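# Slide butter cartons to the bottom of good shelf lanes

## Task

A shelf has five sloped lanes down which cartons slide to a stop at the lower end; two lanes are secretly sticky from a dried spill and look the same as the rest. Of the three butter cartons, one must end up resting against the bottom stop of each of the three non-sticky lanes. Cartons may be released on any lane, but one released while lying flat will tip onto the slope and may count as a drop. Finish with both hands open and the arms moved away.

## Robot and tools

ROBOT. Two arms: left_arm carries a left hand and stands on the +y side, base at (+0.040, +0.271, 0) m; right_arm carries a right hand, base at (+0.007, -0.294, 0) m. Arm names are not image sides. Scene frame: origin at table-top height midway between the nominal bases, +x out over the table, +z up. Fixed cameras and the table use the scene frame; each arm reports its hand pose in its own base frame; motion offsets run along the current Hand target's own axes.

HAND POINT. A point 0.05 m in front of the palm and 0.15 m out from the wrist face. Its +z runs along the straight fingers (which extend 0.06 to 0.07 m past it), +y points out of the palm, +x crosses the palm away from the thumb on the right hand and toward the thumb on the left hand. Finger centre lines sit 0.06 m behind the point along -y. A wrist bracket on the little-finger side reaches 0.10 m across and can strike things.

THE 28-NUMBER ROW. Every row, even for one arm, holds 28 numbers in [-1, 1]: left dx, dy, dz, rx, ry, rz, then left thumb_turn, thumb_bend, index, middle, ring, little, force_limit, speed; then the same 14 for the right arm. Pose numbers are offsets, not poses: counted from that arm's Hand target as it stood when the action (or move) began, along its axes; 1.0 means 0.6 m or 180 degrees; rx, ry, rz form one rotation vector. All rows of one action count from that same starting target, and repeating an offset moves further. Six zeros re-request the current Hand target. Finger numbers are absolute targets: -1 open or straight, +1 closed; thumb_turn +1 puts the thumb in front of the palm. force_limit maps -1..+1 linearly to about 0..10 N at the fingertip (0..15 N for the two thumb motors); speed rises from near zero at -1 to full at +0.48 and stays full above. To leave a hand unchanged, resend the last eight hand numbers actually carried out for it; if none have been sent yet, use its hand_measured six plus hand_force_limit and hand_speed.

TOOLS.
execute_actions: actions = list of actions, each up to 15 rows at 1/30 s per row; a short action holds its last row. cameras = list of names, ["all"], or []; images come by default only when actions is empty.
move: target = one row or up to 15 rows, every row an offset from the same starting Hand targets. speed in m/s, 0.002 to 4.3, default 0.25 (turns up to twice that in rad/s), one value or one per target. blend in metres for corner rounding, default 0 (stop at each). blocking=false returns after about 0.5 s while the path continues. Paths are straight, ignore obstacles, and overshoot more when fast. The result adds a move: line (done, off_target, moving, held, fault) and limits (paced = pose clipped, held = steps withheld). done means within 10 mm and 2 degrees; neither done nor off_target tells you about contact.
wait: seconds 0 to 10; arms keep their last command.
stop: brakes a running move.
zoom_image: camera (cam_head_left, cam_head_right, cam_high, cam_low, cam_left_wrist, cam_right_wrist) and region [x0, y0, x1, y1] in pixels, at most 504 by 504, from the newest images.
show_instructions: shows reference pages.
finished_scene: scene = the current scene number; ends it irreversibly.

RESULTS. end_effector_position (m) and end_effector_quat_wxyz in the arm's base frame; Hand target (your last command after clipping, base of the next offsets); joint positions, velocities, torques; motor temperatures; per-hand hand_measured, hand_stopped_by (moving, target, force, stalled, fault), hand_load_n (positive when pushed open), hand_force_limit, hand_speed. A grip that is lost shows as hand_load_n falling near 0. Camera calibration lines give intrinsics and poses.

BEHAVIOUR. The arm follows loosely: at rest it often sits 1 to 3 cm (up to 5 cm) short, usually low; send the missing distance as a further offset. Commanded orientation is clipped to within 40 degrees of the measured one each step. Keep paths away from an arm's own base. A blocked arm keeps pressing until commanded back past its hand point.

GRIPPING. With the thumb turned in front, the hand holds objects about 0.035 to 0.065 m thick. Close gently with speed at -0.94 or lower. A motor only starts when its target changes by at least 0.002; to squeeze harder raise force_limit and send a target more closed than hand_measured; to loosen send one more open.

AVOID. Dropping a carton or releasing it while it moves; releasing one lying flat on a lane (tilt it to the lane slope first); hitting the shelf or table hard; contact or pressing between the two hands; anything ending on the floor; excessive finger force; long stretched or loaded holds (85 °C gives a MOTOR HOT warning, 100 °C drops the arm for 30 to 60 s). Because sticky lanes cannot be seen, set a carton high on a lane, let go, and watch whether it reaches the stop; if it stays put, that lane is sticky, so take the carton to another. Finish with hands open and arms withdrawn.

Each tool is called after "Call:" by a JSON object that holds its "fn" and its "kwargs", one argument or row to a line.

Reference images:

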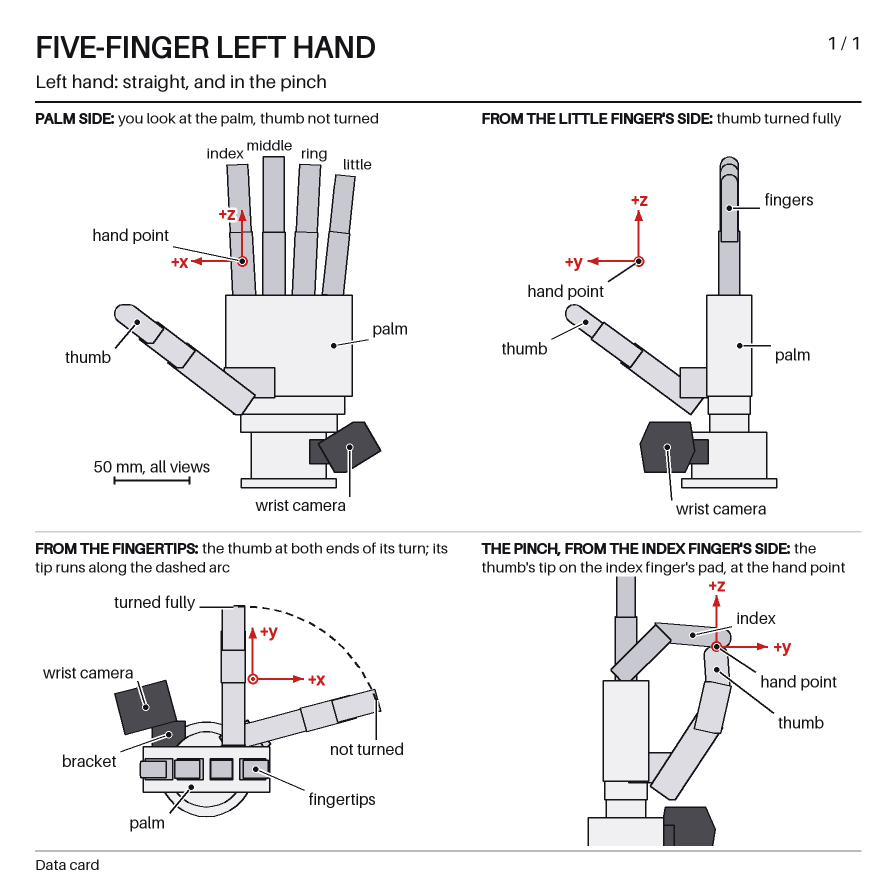

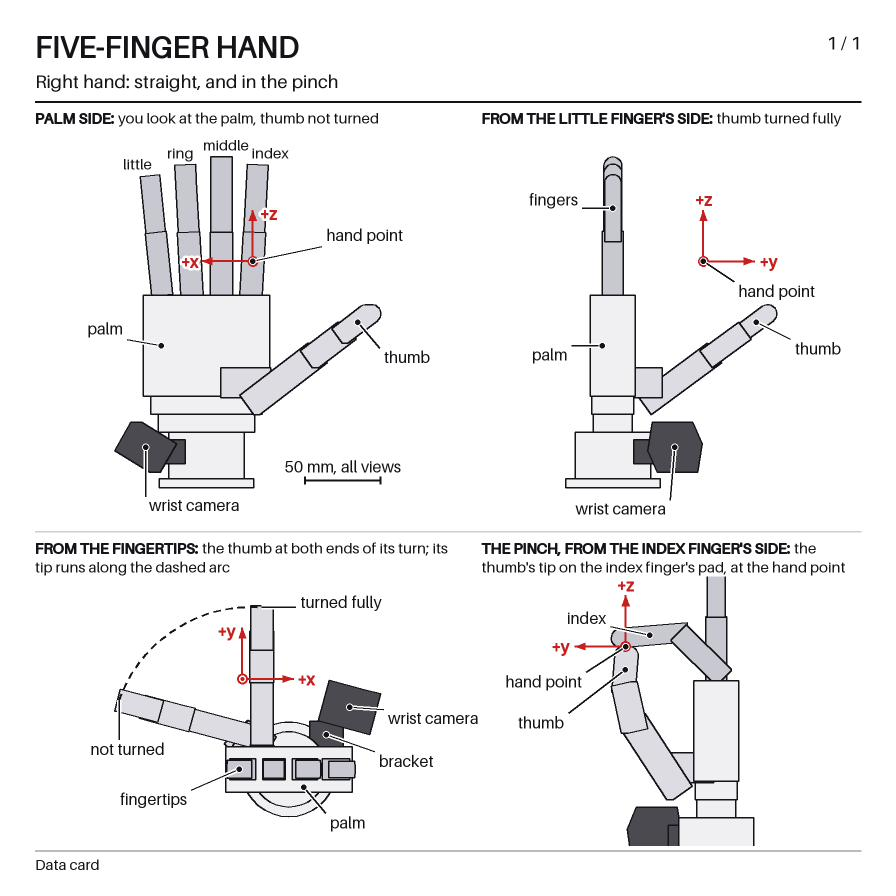

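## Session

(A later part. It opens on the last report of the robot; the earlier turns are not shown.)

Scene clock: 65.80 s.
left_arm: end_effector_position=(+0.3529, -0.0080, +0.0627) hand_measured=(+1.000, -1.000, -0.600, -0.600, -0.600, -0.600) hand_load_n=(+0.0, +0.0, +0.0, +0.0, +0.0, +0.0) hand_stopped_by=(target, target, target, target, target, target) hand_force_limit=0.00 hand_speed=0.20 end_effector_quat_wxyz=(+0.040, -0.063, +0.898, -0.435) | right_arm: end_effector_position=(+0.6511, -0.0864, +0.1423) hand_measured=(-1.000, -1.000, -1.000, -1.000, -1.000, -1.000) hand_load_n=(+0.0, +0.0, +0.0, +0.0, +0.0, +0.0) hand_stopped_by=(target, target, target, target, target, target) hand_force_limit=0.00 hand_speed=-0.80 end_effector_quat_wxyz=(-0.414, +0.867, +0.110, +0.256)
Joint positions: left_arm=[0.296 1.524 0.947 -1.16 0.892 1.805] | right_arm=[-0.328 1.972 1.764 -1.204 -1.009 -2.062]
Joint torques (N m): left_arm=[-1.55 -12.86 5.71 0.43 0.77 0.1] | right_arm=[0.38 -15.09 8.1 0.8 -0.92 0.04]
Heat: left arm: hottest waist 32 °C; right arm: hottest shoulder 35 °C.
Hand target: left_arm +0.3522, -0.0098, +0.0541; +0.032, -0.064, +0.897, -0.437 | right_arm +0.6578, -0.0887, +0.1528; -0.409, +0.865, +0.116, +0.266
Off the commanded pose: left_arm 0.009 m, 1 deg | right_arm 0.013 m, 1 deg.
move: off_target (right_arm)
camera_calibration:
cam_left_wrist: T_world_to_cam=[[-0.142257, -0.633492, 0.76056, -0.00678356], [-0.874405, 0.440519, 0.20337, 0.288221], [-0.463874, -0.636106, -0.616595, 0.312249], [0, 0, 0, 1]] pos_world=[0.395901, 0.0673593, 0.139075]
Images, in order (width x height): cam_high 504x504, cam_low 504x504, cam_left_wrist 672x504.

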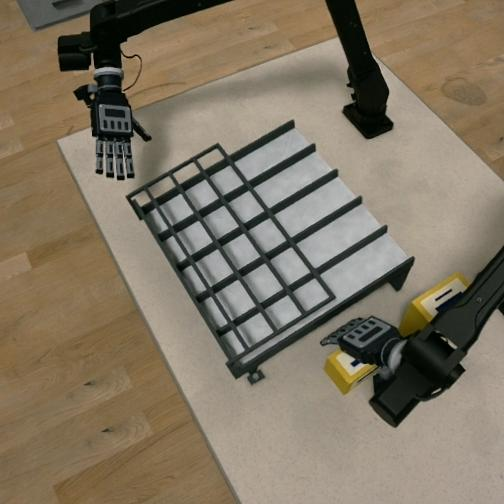

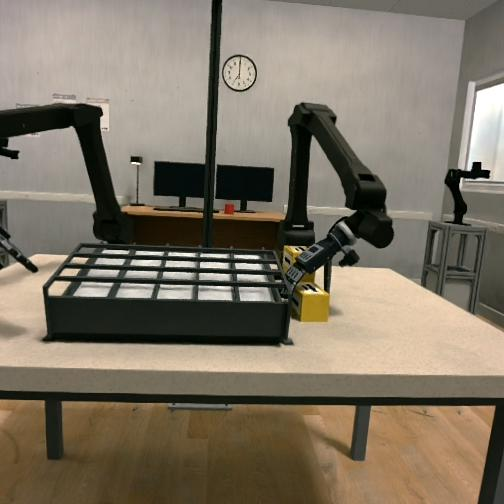

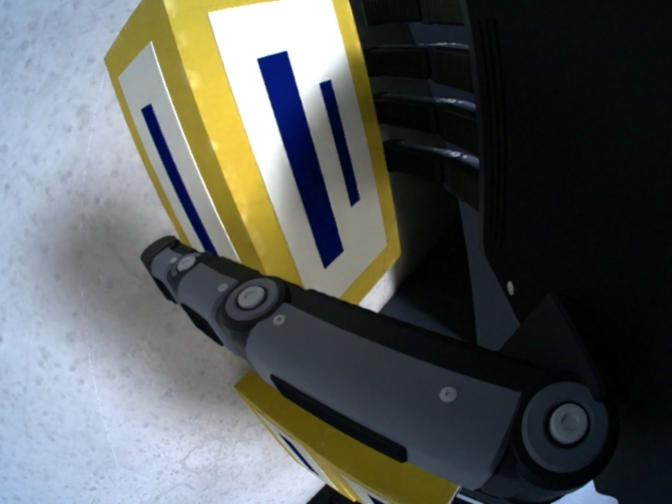

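Call:
{"fn": "move", "kwargs": {
  "target": [
    [0,0.012,0.0094,0,0,0,1,-1,-0.6,-0.6,-0.6,-0.6,0,0.2,0,0,0,0,0,0,-1,-1,-1,-1,-1,-1,0,-0.8],
    [0,0.012,0.0094,0,0,0,1,-0.7,-0.15,-0.15,-0.15,-0.15,0,-0.7,0,0,0,0,0,0,-1,-1,-1,-1,-1,-1,0,-0.8]
  ],
  "speed": 0.1,
  "cameras": ["cam_left_wrist", "cam_high", "cam_low"]
}}

Scene clock: 69.10 s.
left_arm: end_effector_position=(+0.3535, -0.0095, +0.0544) hand_measured=(+1.000, -0.798, -0.164, -0.190, -0.162, -0.150) hand_load_n=(+2.0, +17.5, +8.0, +2.0, +7.0, +0.5) hand_stopped_by=(target, force, force, force, force, target) hand_force_limit=0.00 hand_speed=-0.70 end_effector_quat_wxyz=(+0.040, -0.062, +0.897, -0.436) | right_arm: end_effector_position=(+0.6511, -0.0864, +0.1423) hand_measured=(-1.000, -1.000, -1.000, -1.000, -1.000, -1.000) hand_load_n=(+0.0, +0.0, +0.0, +0.0, +0.0, +0.0) hand_stopped_by=(target, target, target, target, target, target) hand_force_limit=0.00 hand_speed=-0.80 end_effector_quat_wxyz=(-0.414, +0.867, +0.110, +0.256)
Joint positions: left_arm=[0.292 1.538 0.936 -1.134 0.896 1.805] | right_arm=[-0.328 1.972 1.764 -1.204 -1.009 -2.062]
Joint torques (N m): left_arm=[-1.26 -12.63 5.57 0.43 0.64 0.1] | right_arm=[0.09 -15.38 8.2 0.8 -0.9 0.02]
Heat: left arm: hottest waist 32 °C; right arm: hottest shoulder 35 °C.
Hand target: left_arm +0.3522, -0.0099, +0.0449; +0.032, -0.064, +0.897, -0.437 | right_arm +0.6578, -0.0887, +0.1528; -0.409, +0.865, +0.116, +0.266
Off the commanded pose: left_arm 0.010 m, 1 deg | right_arm 0.013 m, 1 deg.
move: off_target (right_arm)
camera_calibration:
cam_left_wrist: T_world_to_cam=[[-0.145451, -0.630672, 0.762297, -0.000406846], [-0.873777, 0.443288, 0.200023, 0.291112], [-0.464066, -0.636984, -0.615544, 0.306393], [0, 0, 0, 1]] pos_world=[0.396494, 0.0658645, 0.130679]
Images, in order (width x height): cam_high 504x504, cam_low 504x504, cam_left_wrist 672x504.

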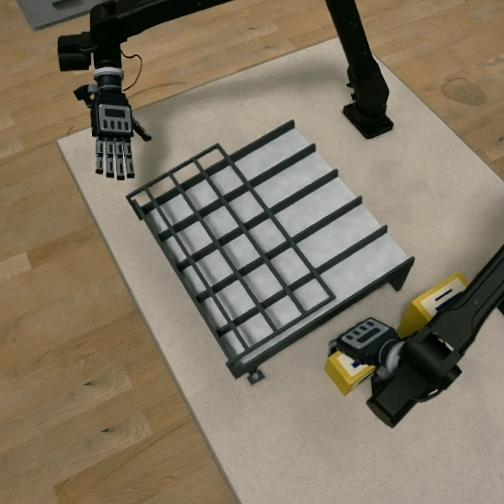

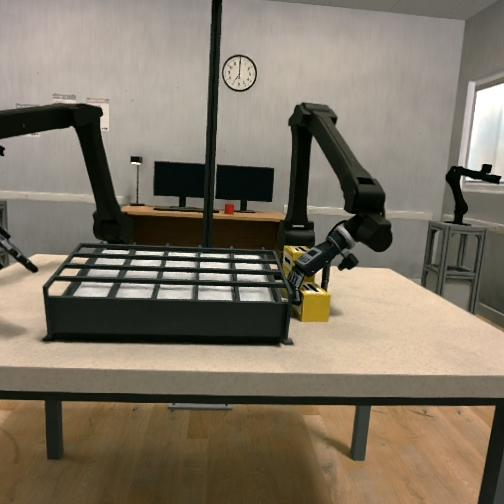

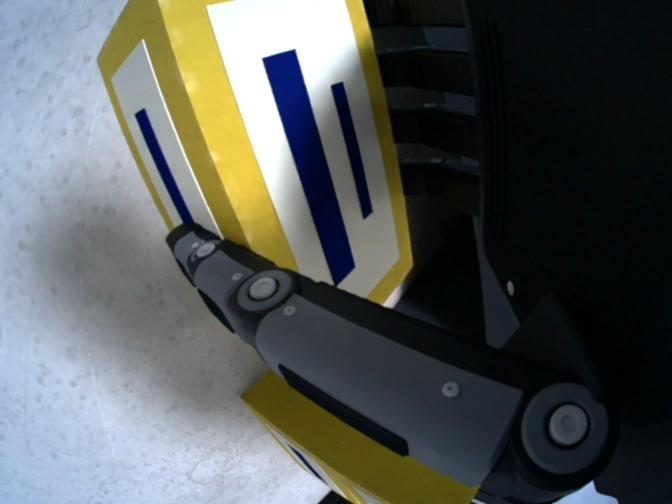

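Call:
{"fn": "move", "kwargs": {
  "target": [0,-0.197,-0.154,0,0,0,1,-0.7,-0.15,-0.15,-0.15,-0.15,0,-0.7,0,0,0,0,0,0,-1,-1,-1,-1,-1,-1,0,-0.8],
  "speed": 0.12,
  "cameras": ["cam_left_wrist", "cam_high", "cam_low"]
}}

Call:
{"fn": "zoom_image", "kwargs": {
  "camera": "cam_low",
  "region": [220, 160, 420, 360]
}}

Scene clock: 72.23 s.
left_arm: end_effector_position=(+0.3366, -0.0121, +0.1673) hand_measured=(+1.000, -0.798, -0.164, -0.190, -0.162, -0.150) hand_load_n=(+3.0, +18.0, +8.0, +2.0, +7.0, +0.5) hand_stopped_by=(target, force, force, force, force, target) hand_force_limit=0.00 hand_speed=-0.70 end_effector_quat_wxyz=(+0.002, -0.077, +0.895, -0.439) | right_arm: end_effector_position=(+0.6511, -0.0864, +0.1423) hand_measured=(-1.000, -1.000, -1.000, -1.000, -1.000, -1.000) hand_load_n=(+0.0, +0.0, +0.0, +0.0, +0.0, +0.0) hand_stopped_by=(target, target, target, target, target, target) hand_force_limit=0.00 hand_speed=-0.80 end_effector_quat_wxyz=(-0.414, +0.867, +0.110, +0.256)
Joint positions: left_arm=[0.292 1.415 1.119 -1.526 0.883 1.811] | right_arm=[-0.328 1.972 1.764 -1.204 -1.009 -2.062]
Joint torques (N m): left_arm=[-1.26 -16.5 10.58 -0.4 1.09 0.04] | right_arm=[0.38 -15.5 8.12 0.72 -0.92 0.03]
Heat: left arm: hottest waist 32 °C; right arm: hottest shoulder 35 °C.
Hand target: left_arm +0.3519, -0.0100, +0.1949; +0.032, -0.064, +0.897, -0.437 | right_arm +0.6578, -0.0887, +0.1528; -0.409, +0.865, +0.116, +0.266
Off the commanded pose: left_arm 0.032 m, 4 deg | right_arm 0.013 m, 1 deg.
move: off_target (left_arm, right_arm)
camera_calibration:
cam_left_wrist: T_world_to_cam=[[-0.0872609, -0.620932, 0.778992, -0.112835], [-0.852, 0.451734, 0.264637, 0.236951], [-0.516219, -0.640609, -0.568453, 0.376025], [0, 0, 0, 1]] pos_world=[0.386147, 0.0637835, 0.238944]
Images, in order (width x height): cam_high 504x504, cam_low 504x504, cam_left_wrist 672x504.

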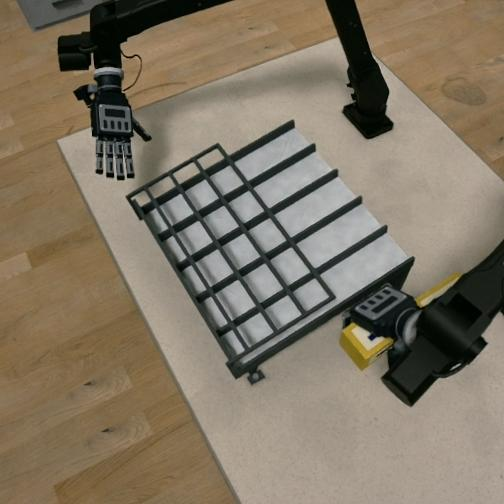

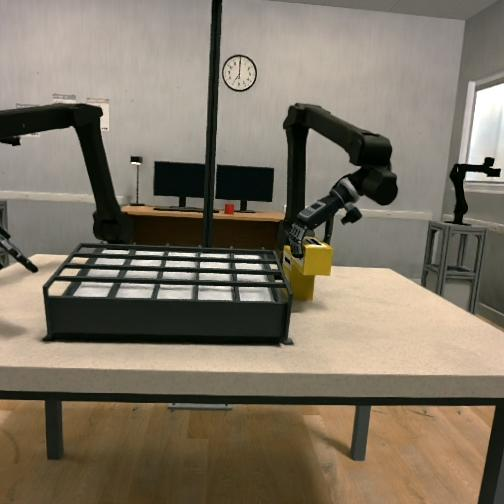

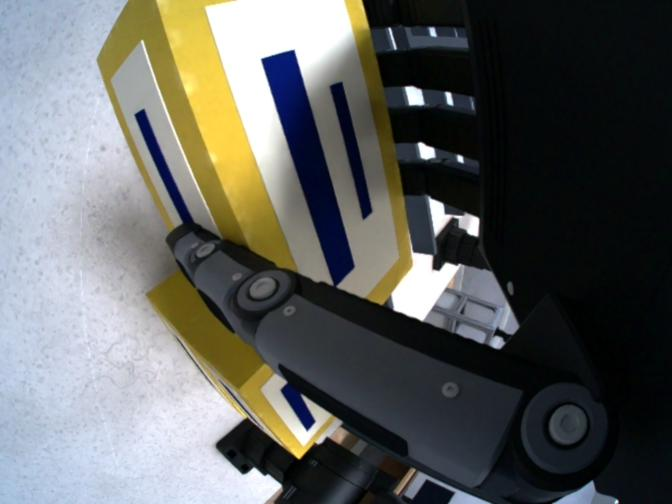

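Scaled by 2.520.

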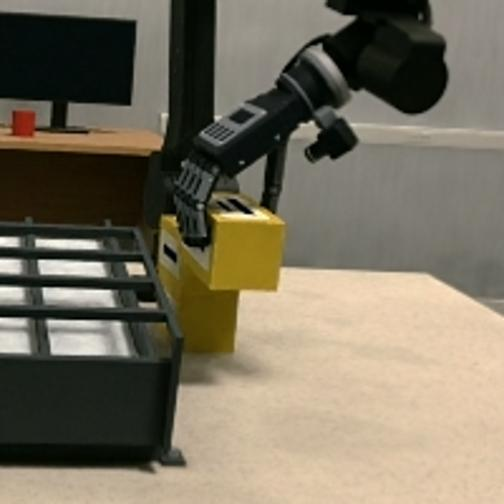

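Call:
{"fn": "move", "kwargs": {
  "target": [0.1115,-0.1697,0.1222,-0.0008,0.0327,-0.0166,1,-0.7,-0.15,-0.15,-0.15,-0.15,0,-0.7,0,0,0,0,0,0,-1,-1,-1,-1,-1,-1,0,-0.8],
  "speed": 0.15,
  "cameras": ["all"]
}}

Call:
{"fn": "zoom_image", "kwargs": {
  "camera": "cam_low",
  "region": [140, 140, 360, 360]
}}

Call:
{"fn": "zoom_image", "kwargs": {
  "camera": "cam_head_right",
  "region": [140, 180, 320, 360]
}}

Scene clock: 81.50 s.
left_arm: end_effector_position=(+0.3022, -0.1373, +0.2147) hand_measured=(+1.000, -0.800, -0.164, -0.190, -0.162, -0.150) hand_load_n=(-2.5, +17.0, +13.0, +0.5, +1.5, +0.0) hand_stopped_by=(target, force, force, force, force, target) hand_force_limit=0.00 hand_speed=-0.70 end_effector_quat_wxyz=(-0.043, -0.065, +0.898, -0.432) | right_arm: end_effector_position=(+0.6511, -0.0864, +0.1423) hand_measured=(-1.000, -1.000, -1.000, -1.000, -1.000, -1.000) hand_load_n=(+0.0, +0.0, +0.0, +0.0, +0.0, +0.0) hand_stopped_by=(target, target, target, target, target, target) hand_force_limit=0.00 hand_speed=-0.80 end_effector_quat_wxyz=(-0.414, +0.867, +0.110, +0.256)
Joint positions: left_arm=[-0.057 1.25 1.093 -1.378 0.898 1.353] | right_arm=[-0.328 1.972 1.764 -1.204 -1.009 -2.062]
Joint torques (N m): left_arm=[-1.03 -15.21 7.91 0.73 1.1 -0.12] | right_arm=[0.15 -15.27 8.03 0.79 -0.9 0.04]
Heat: left arm: hottest waist 32 °C; right arm: hottest shoulder 35 °C.
Hand target: left_arm +0.3029, -0.1388, +0.2298; -0.025, -0.065, +0.896, -0.439 | right_arm +0.6578, -0.0887, +0.1528; -0.409, +0.865, +0.116, +0.266
Off the commanded pose: left_arm 0.015 m, 2 deg | right_arm 0.013 m, 1 deg.
move: off_target (left_arm, right_arm)
camera_calibration:
cam_left_wrist: T_world_to_cam=[[-0.0696101, -0.621628, 0.780214, -0.236214], [-0.800816, 0.501192, 0.327872, 0.229287], [-0.594852, -0.601984, -0.532698, 0.326389], [0, 0, 0, 1]] pos_world=[0.361327, -0.0652731, 0.282987]

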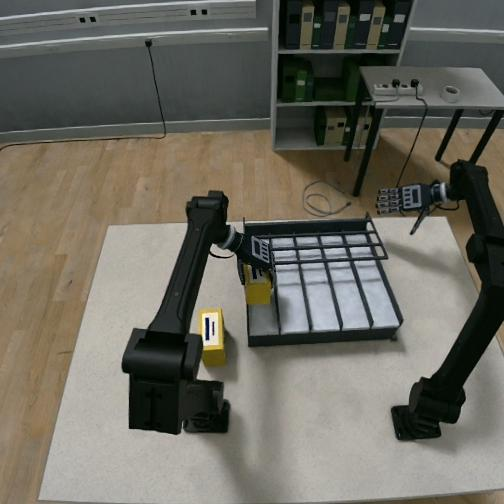

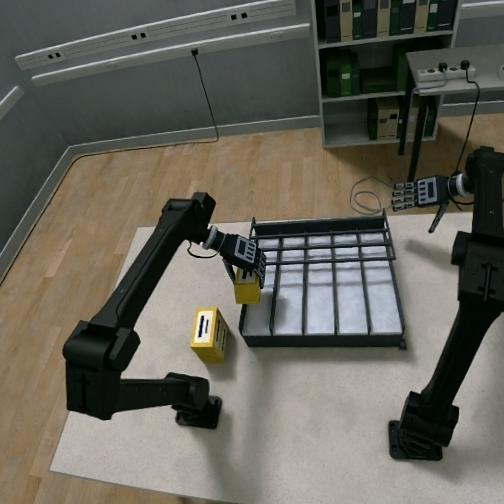

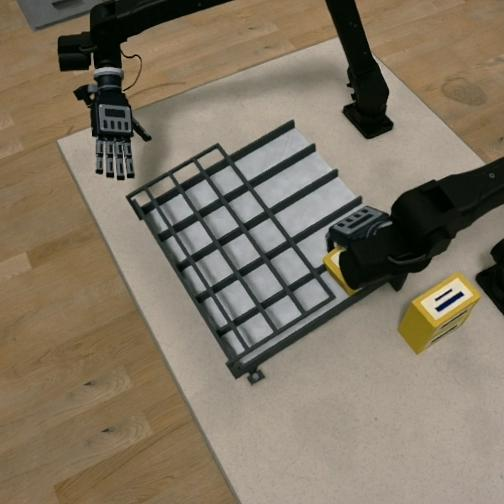

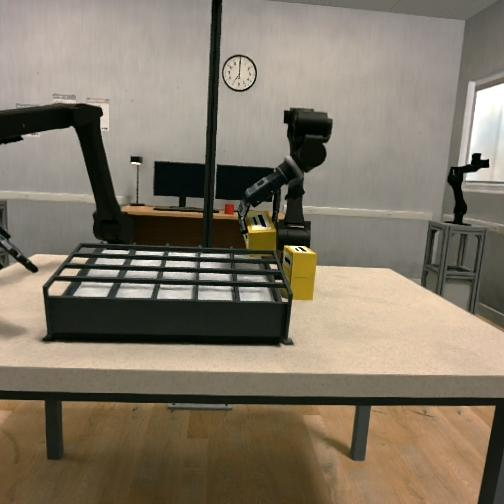

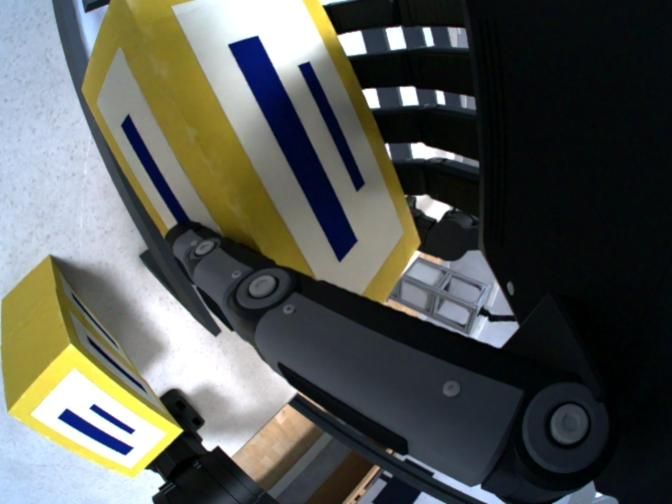

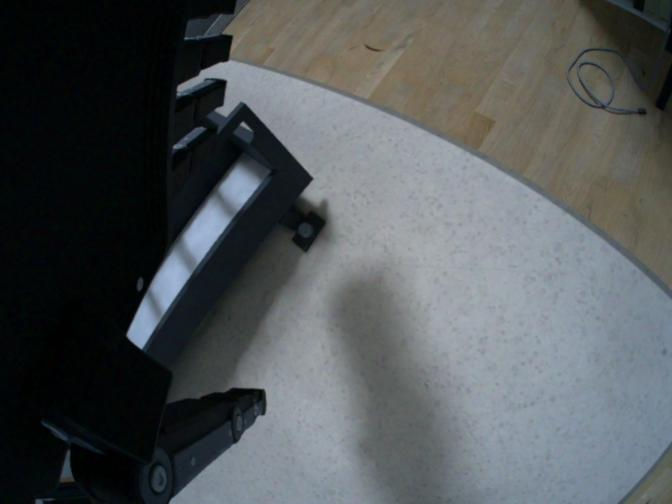

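Scaled by 2.291.

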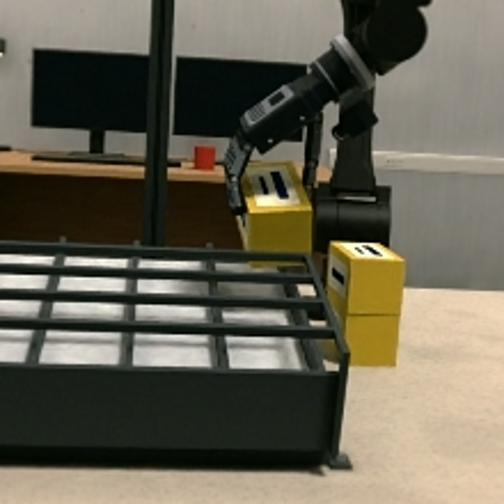

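Scaled by 2.800.

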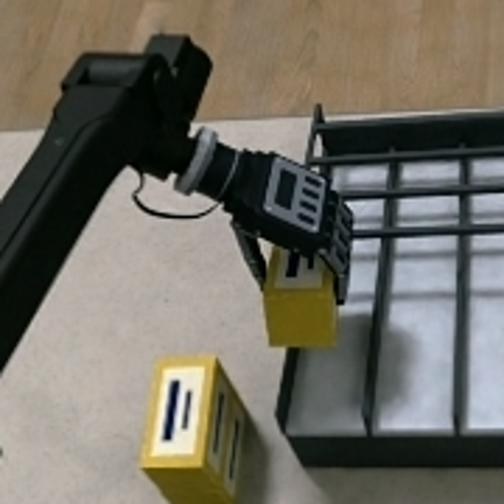

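Call:
{"fn": "zoom_image", "kwargs": {
  "camera": "cam_left_wrist",
  "region": [70, 0, 450, 320]
}}

Scaled by 1.326 from the camera's 672x504 image, which has a finer 960x720 frame.

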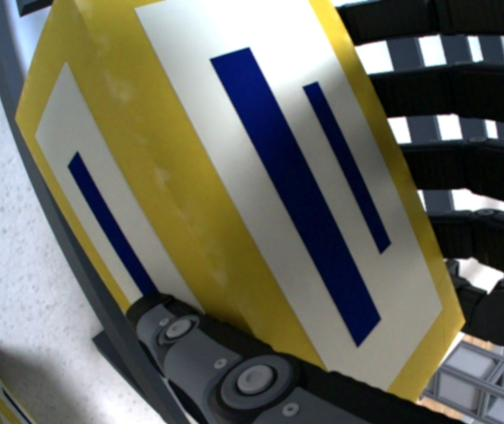

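Call:
{"fn": "zoom_image", "kwargs": {
  "camera": "cam_head_left",
  "region": [200, 200, 340, 360]
}}

Call:
{"fn": "zoom_image", "kwargs": {
  "camera": "cam_high",
  "region": [280, 180, 420, 320]
}}

Scaled by 3.150.

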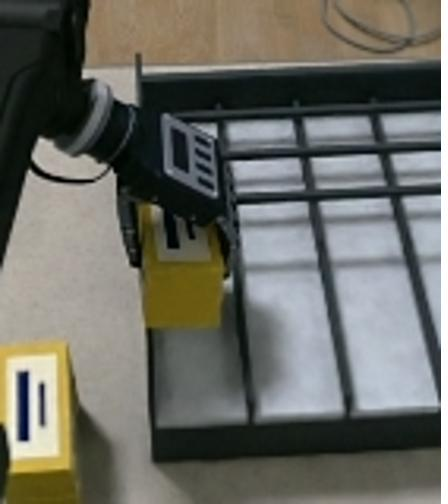

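Scaled by 3.600.

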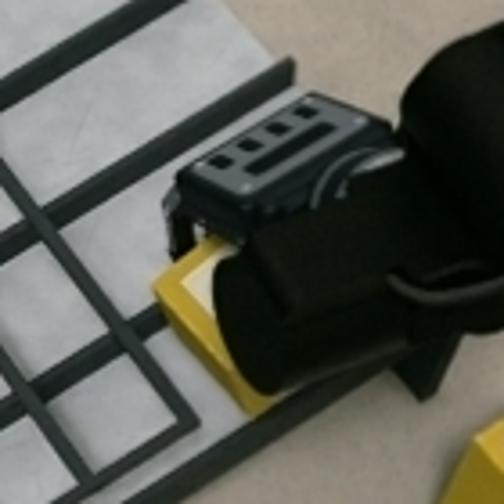

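Call:
{"fn": "move", "kwargs": {
  "target": [0.003,0.0883,0.078,0,-0.0205,0.0263,1,-0.7,-0.15,-0.15,-0.15,-0.15,0,-0.7,0,0,0,0,0,0,-1,-1,-1,-1,-1,-1,0,-0.8],
  "speed": 0.12,
  "cameras": ["all"]
}}

Call:
{"fn": "zoom_image", "kwargs": {
  "camera": "cam_low",
  "region": [180, 180, 340, 340]
}}

Call:
{"fn": "zoom_image", "kwargs": {
  "camera": "cam_head_left",
  "region": [200, 200, 340, 360]
}}

Call:
{"fn": "zoom_image", "kwargs": {
  "camera": "cam_high",
  "region": [280, 180, 420, 320]
}}

Call:
{"fn": "zoom_image", "kwargs": {
  "camera": "cam_head_right",
  "region": [180, 200, 320, 360]
}}

Scene clock: 96.77 s.
left_arm: end_effector_position=(+0.2985, -0.1411, +0.1638) hand_measured=(+1.000, -0.800, -0.164, -0.190, -0.162, -0.150) hand_load_n=(-3.5, +16.5, +13.0, +0.0, +2.0, +0.0) hand_stopped_by=(target, force, force, force, force, target) hand_force_limit=0.00 hand_speed=-0.70 end_effector_quat_wxyz=(+0.025, -0.042, +0.898, -0.438) | right_arm: end_effector_position=(+0.6511, -0.0864, +0.1423) hand_measured=(-1.000, -1.000, -1.000, -1.000, -1.000, -1.000) hand_load_n=(+0.0, +0.0, +0.0, +0.0, +0.0, +0.0) hand_stopped_by=(target, target, target, target, target, target) hand_force_limit=0.00 hand_speed=-0.80 end_effector_quat_wxyz=(-0.414, +0.867, +0.110, +0.256)
Joint positions: left_arm=[-0.07 1.161 0.891 -1.083 0.889 1.303] | right_arm=[-0.328 1.972 1.764 -1.204 -1.009 -2.062]
Joint torques (N m): left_arm=[-1.9 -10.81 6.3 1.2 0.66 0] | right_arm=[0.38 -14.97 8.1 0.8 -0.91 0.04]
Heat: left arm: hottest waist 32 °C; right arm: hottest shoulder 36 °C.
Hand target: left_arm +0.2943, -0.1438, +0.1597; +0.022, -0.042, +0.898, -0.437 | right_arm +0.6578, -0.0887, +0.1528; -0.409, +0.865, +0.116, +0.266
Off the commanded pose: left_arm 0.006 m, 0 deg | right_arm 0.013 m, 1 deg.
move: off_target (right_arm)
camera_calibration:
cam_left_wrist: T_world_to_cam=[[-0.16896, -0.620793, 0.765551, -0.166879], [-0.848504, 0.486814, 0.207494, 0.276784], [-0.501492, -0.614515, -0.608997, 0.277593], [0, 0, 0, 1]] pos_world=[0.345867, -0.0677542, 0.239377]

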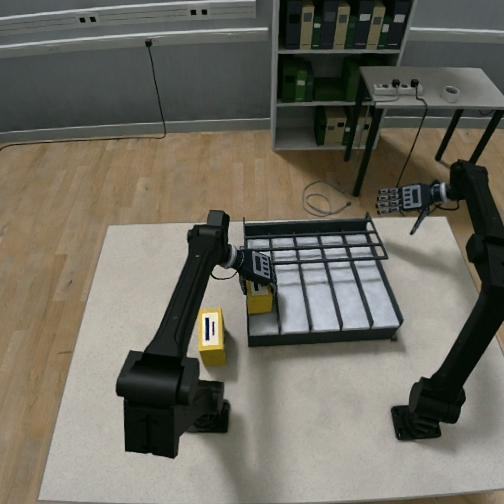

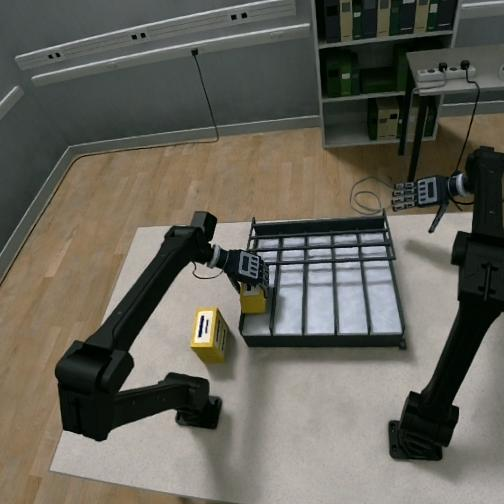

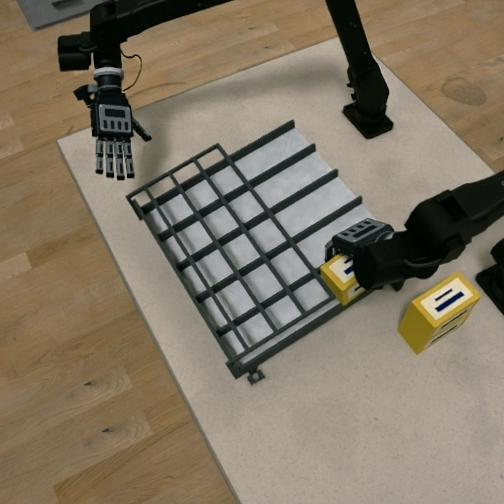

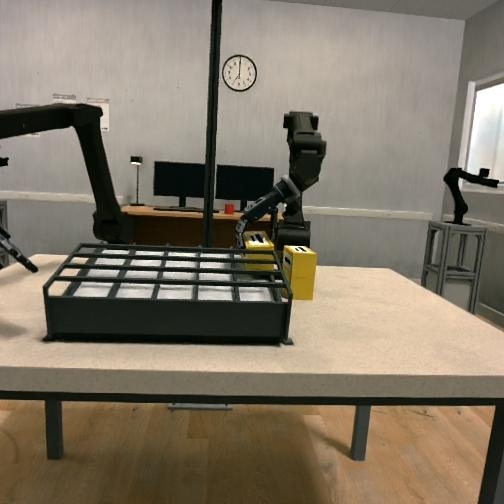

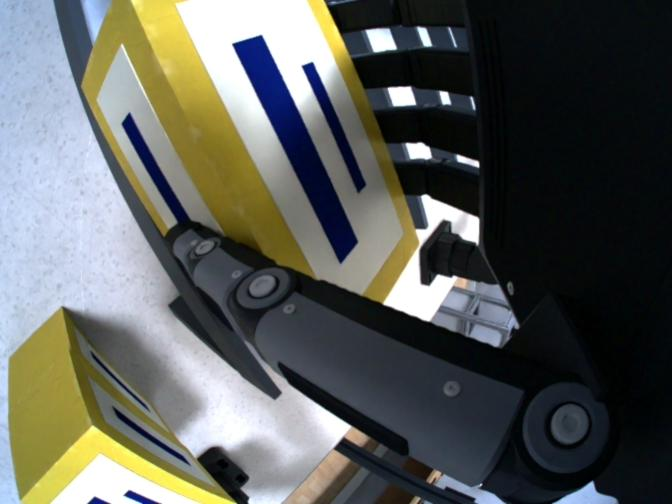

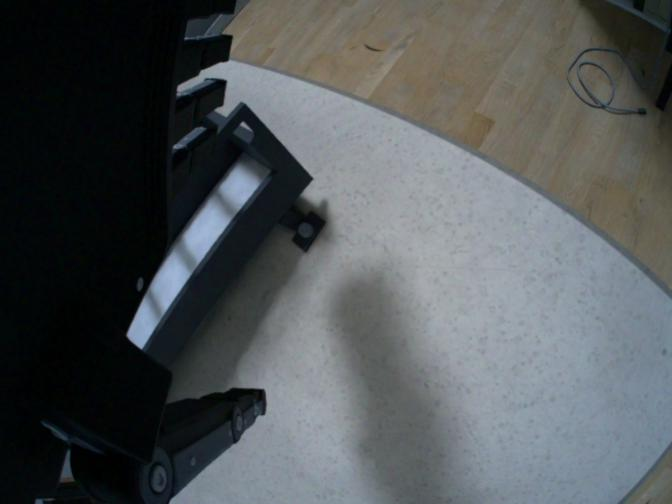

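Scaled by 3.150.

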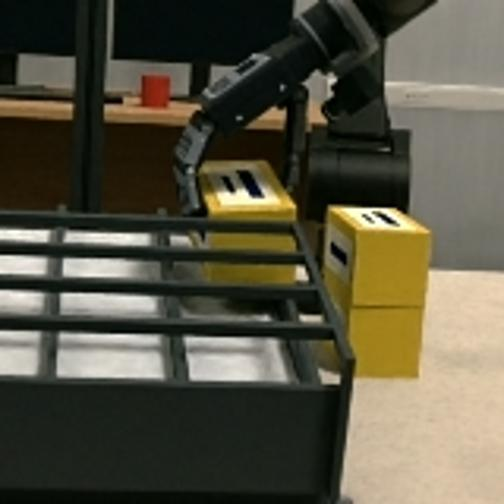

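Scaled by 3.150.

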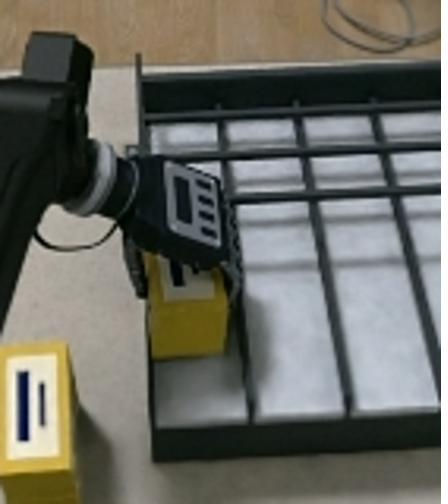

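Scaled by 3.600.

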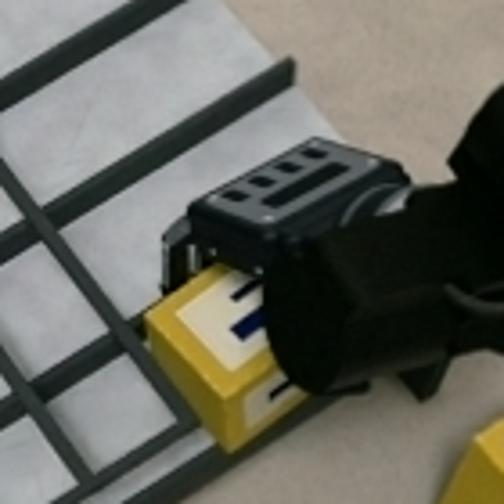

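Scaled by 3.150.

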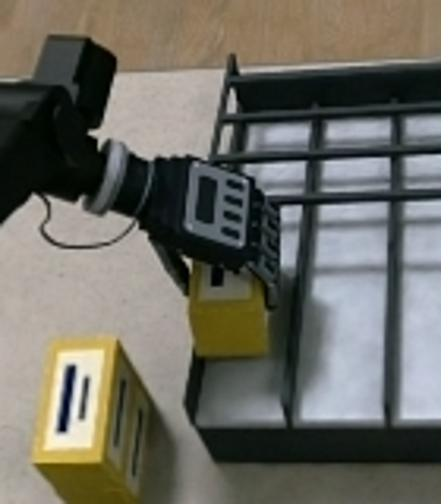

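Call:
{"fn": "move", "kwargs": {
  "target": [0.0048,0.0193,0.0347,0,0.0086,-0.0109,1,-0.7,-0.15,-0.15,-0.15,-0.15,0,-0.7,0,0,0,0,0,0,-1,-1,-1,-1,-1,-1,0,-0.8],
  "speed": 0.08,
  "cameras": ["all"]
}}

Call:
{"fn": "zoom_image", "kwargs": {
  "camera": "cam_low",
  "region": [180, 180, 340, 340]
}}

Call:
{"fn": "zoom_image", "kwargs": {
  "camera": "cam_head_left",
  "region": [200, 200, 340, 360]
}}

Call:
{"fn": "zoom_image", "kwargs": {
  "camera": "cam_high",
  "region": [280, 180, 420, 320]
}}

Scene clock: 104.50 s.
left_arm: end_effector_position=(+0.2906, -0.1496, +0.1433) hand_measured=(+1.000, -0.800, -0.164, -0.190, -0.162, -0.150) hand_load_n=(-3.0, +17.0, +12.0, +0.5, +1.0, +0.0) hand_stopped_by=(target, force, force, force, force, target) hand_force_limit=0.00 hand_speed=-0.70 end_effector_quat_wxyz=(+0.009, -0.049, +0.898, -0.438) | right_arm: end_effector_position=(+0.6511, -0.0864, +0.1423) hand_measured=(-1.000, -1.000, -1.000, -1.000, -1.000, -1.000) hand_load_n=(+0.0, +0.0, +0.0, +0.0, +0.0, +0.0) hand_stopped_by=(target, target, target, target, target, target) hand_force_limit=0.00 hand_speed=-0.80 end_effector_quat_wxyz=(-0.414, +0.867, +0.110, +0.256)
Joint positions: left_arm=[-0.096 1.178 0.845 -1.025 0.889 1.264] | right_arm=[-0.328 1.972 1.764 -1.204 -1.009 -2.062]
Joint torques (N m): left_arm=[-1.9 -8.76 7.04 1.32 0.74 -0.06] | right_arm=[-0.09 -14.97 8.12 0.76 -0.88 0.05]
Heat: left arm: hottest waist 32 °C; right arm: hottest shoulder 36 °C.
Hand target: left_arm +0.2923, -0.1533, +0.1376; +0.002, -0.051, +0.897, -0.438 | right_arm +0.6578, -0.0887, +0.1528; -0.409, +0.865, +0.116, +0.266
Off the commanded pose: left_arm 0.007 m, 1 deg | right_arm 0.013 m, 1 deg.
move: off_target (right_arm)
camera_calibration:
cam_left_wrist: T_world_to_cam=[[-0.143169, -0.618661, 0.772503, -0.165995], [-0.839747, 0.489011, 0.235995, 0.272228], [-0.523763, -0.614919, -0.58953, 0.259654], [0, 0, 0, 1]] pos_world=[0.340834, -0.0761506, 0.217062]

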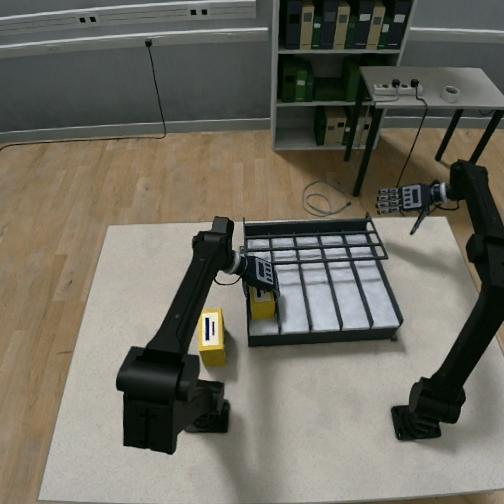

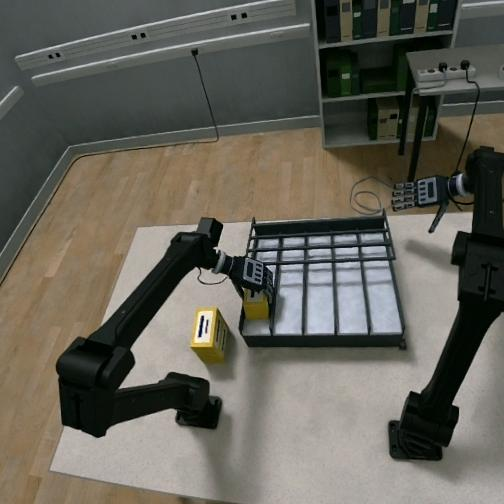

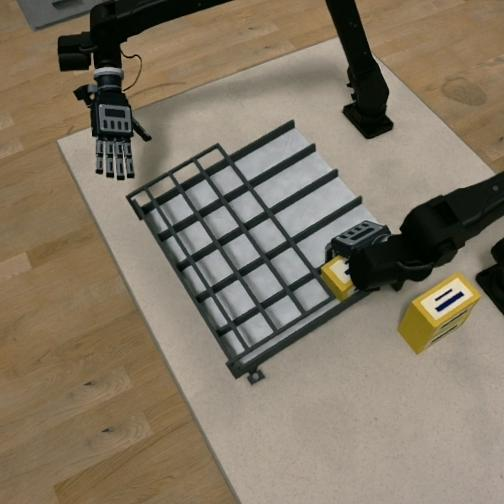

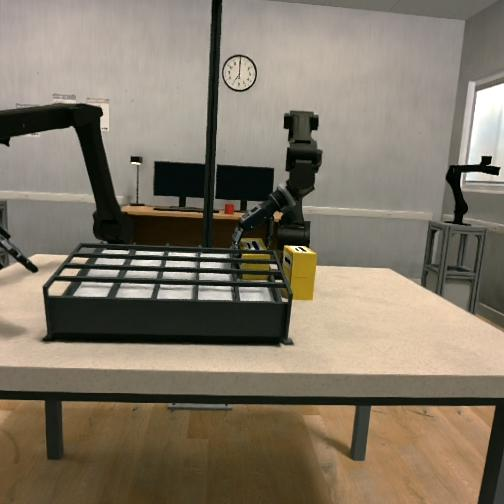

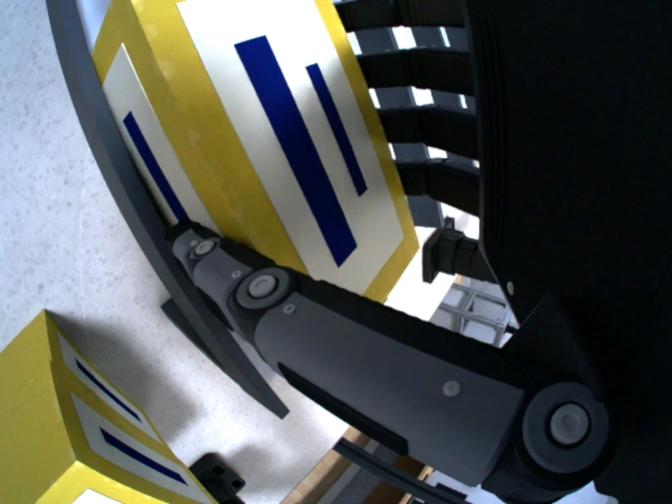

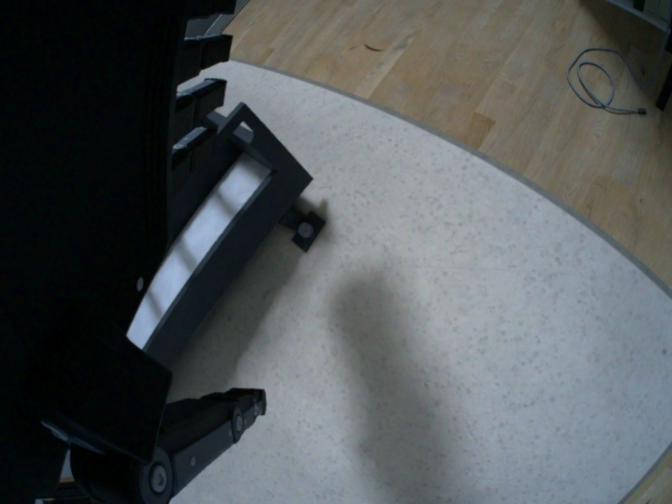

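Scaled by 3.150.

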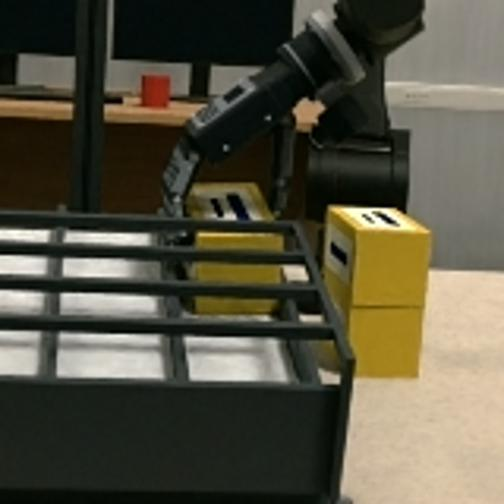

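Scaled by 3.150.

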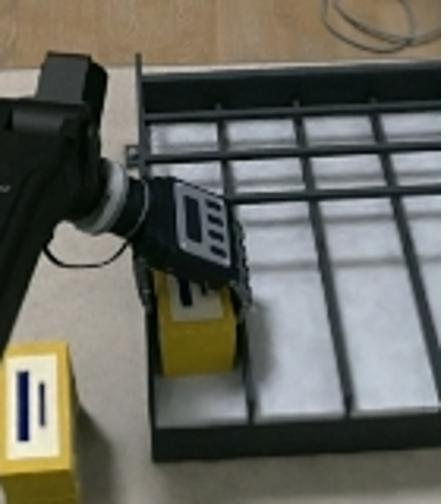

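Scaled by 3.600.

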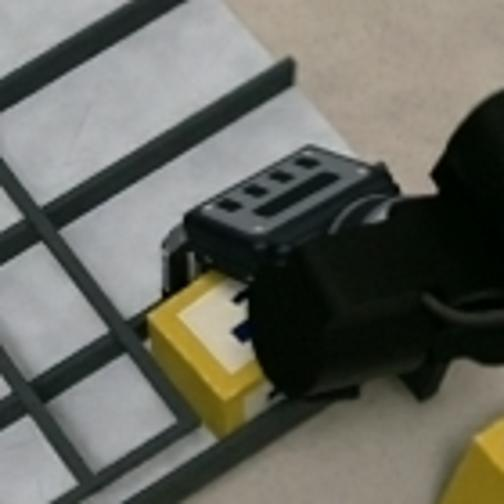

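Call:
{"fn": "move", "kwargs": {
  "target": [0,0.0158,0.0123,0,0,0,1,-0.7,-0.15,-0.15,-0.15,-0.15,0,-0.7,0,0,0,0,0,0,-1,-1,-1,-1,-1,-1,0,-0.8],
  "speed": 0.06,
  "cameras": ["cam_low","cam_head_left","cam_left_wrist"]
}}

Call:
{"fn": "zoom_image", "kwargs": {
  "camera": "cam_low",
  "region": [180, 180, 340, 340]
}}

Call:
{"fn": "zoom_image", "kwargs": {
  "camera": "cam_head_left",
  "region": [200, 200, 340, 360]
}}

Scene clock: 107.77 s.
left_arm: end_effector_position=(+0.2916, -0.1510, +0.1419) hand_measured=(+1.000, -0.800, -0.164, -0.190, -0.162, -0.150) hand_load_n=(-2.5, +18.5, +10.5, +0.5, +0.0, +0.0) hand_stopped_by=(target, force, force, force, force, target) hand_force_limit=0.00 hand_speed=-0.70 end_effector_quat_wxyz=(+0.009, -0.056, +0.896, -0.441) | right_arm: end_effector_position=(+0.6511, -0.0864, +0.1423) hand_measured=(-1.000, -1.000, -1.000, -1.000, -1.000, -1.000) hand_load_n=(+0.0, +0.0, +0.0, +0.0, +0.0, +0.0) hand_stopped_by=(target, target, target, target, target, target) hand_force_limit=0.00 hand_speed=-0.80 end_effector_quat_wxyz=(-0.414, +0.867, +0.110, +0.256)
Joint positions: left_arm=[-0.096 1.178 0.839 -1.004 0.893 1.241] | right_arm=[-0.328 1.972 1.764 -1.204 -1.009 -2.062]
Joint torques (N m): left_arm=[-1.79 -7.82 5.83 1.8 0.61 0.11] | right_arm=[0.26 -15.38 8.17 0.81 -0.91 0.05]
Heat: left arm: hottest waist 32 °C; right arm: hottest shoulder 36 °C.
Hand target: left_arm +0.2919, -0.1533, +0.1257; +0.002, -0.051, +0.897, -0.438 | right_arm +0.6578, -0.0887, +0.1528; -0.409, +0.865, +0.116, +0.266
Off the commanded pose: left_arm 0.016 m, 1 deg | right_arm 0.013 m, 1 deg.
move: off_target (left_arm, right_arm)
camera_calibration:
cam_left_wrist: T_world_to_cam=[[-0.131329, -0.615461, 0.777149, -0.169296], [-0.845183, 0.479214, 0.236686, 0.274086], [-0.518092, -0.625749, -0.583112, 0.254273], [0, 0, 0, 1]] pos_world=[0.341156, -0.0764304, 0.214965]
Images, in order (width x height): cam_head_left 504x504, cam_low 504x504, cam_left_wrist 672x504.

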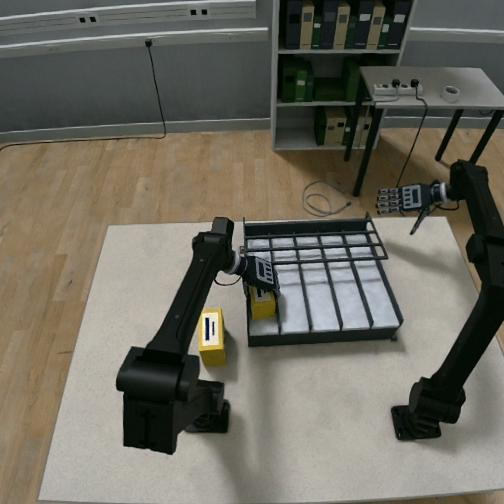

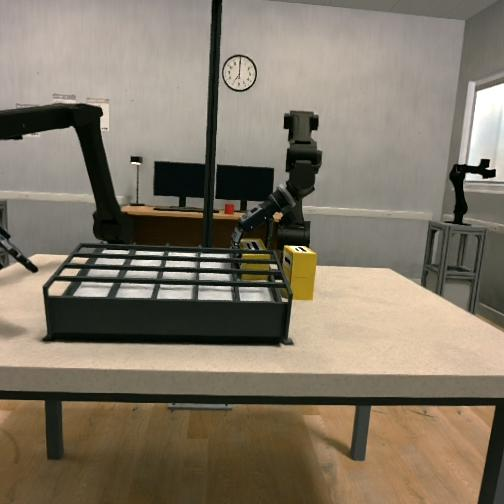

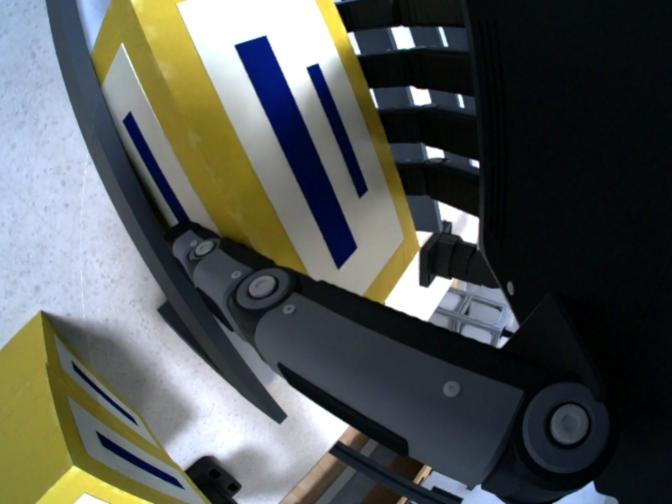

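Scaled by 3.150.

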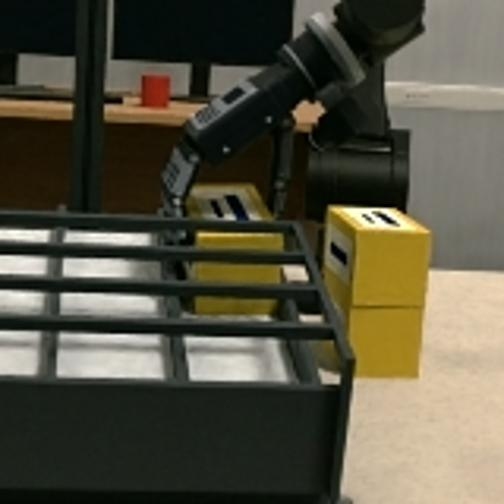

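Scaled by 3.150.

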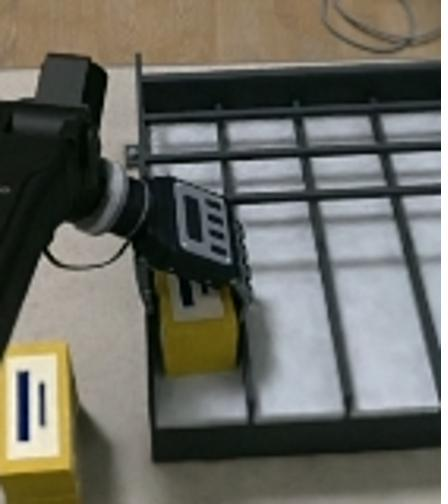

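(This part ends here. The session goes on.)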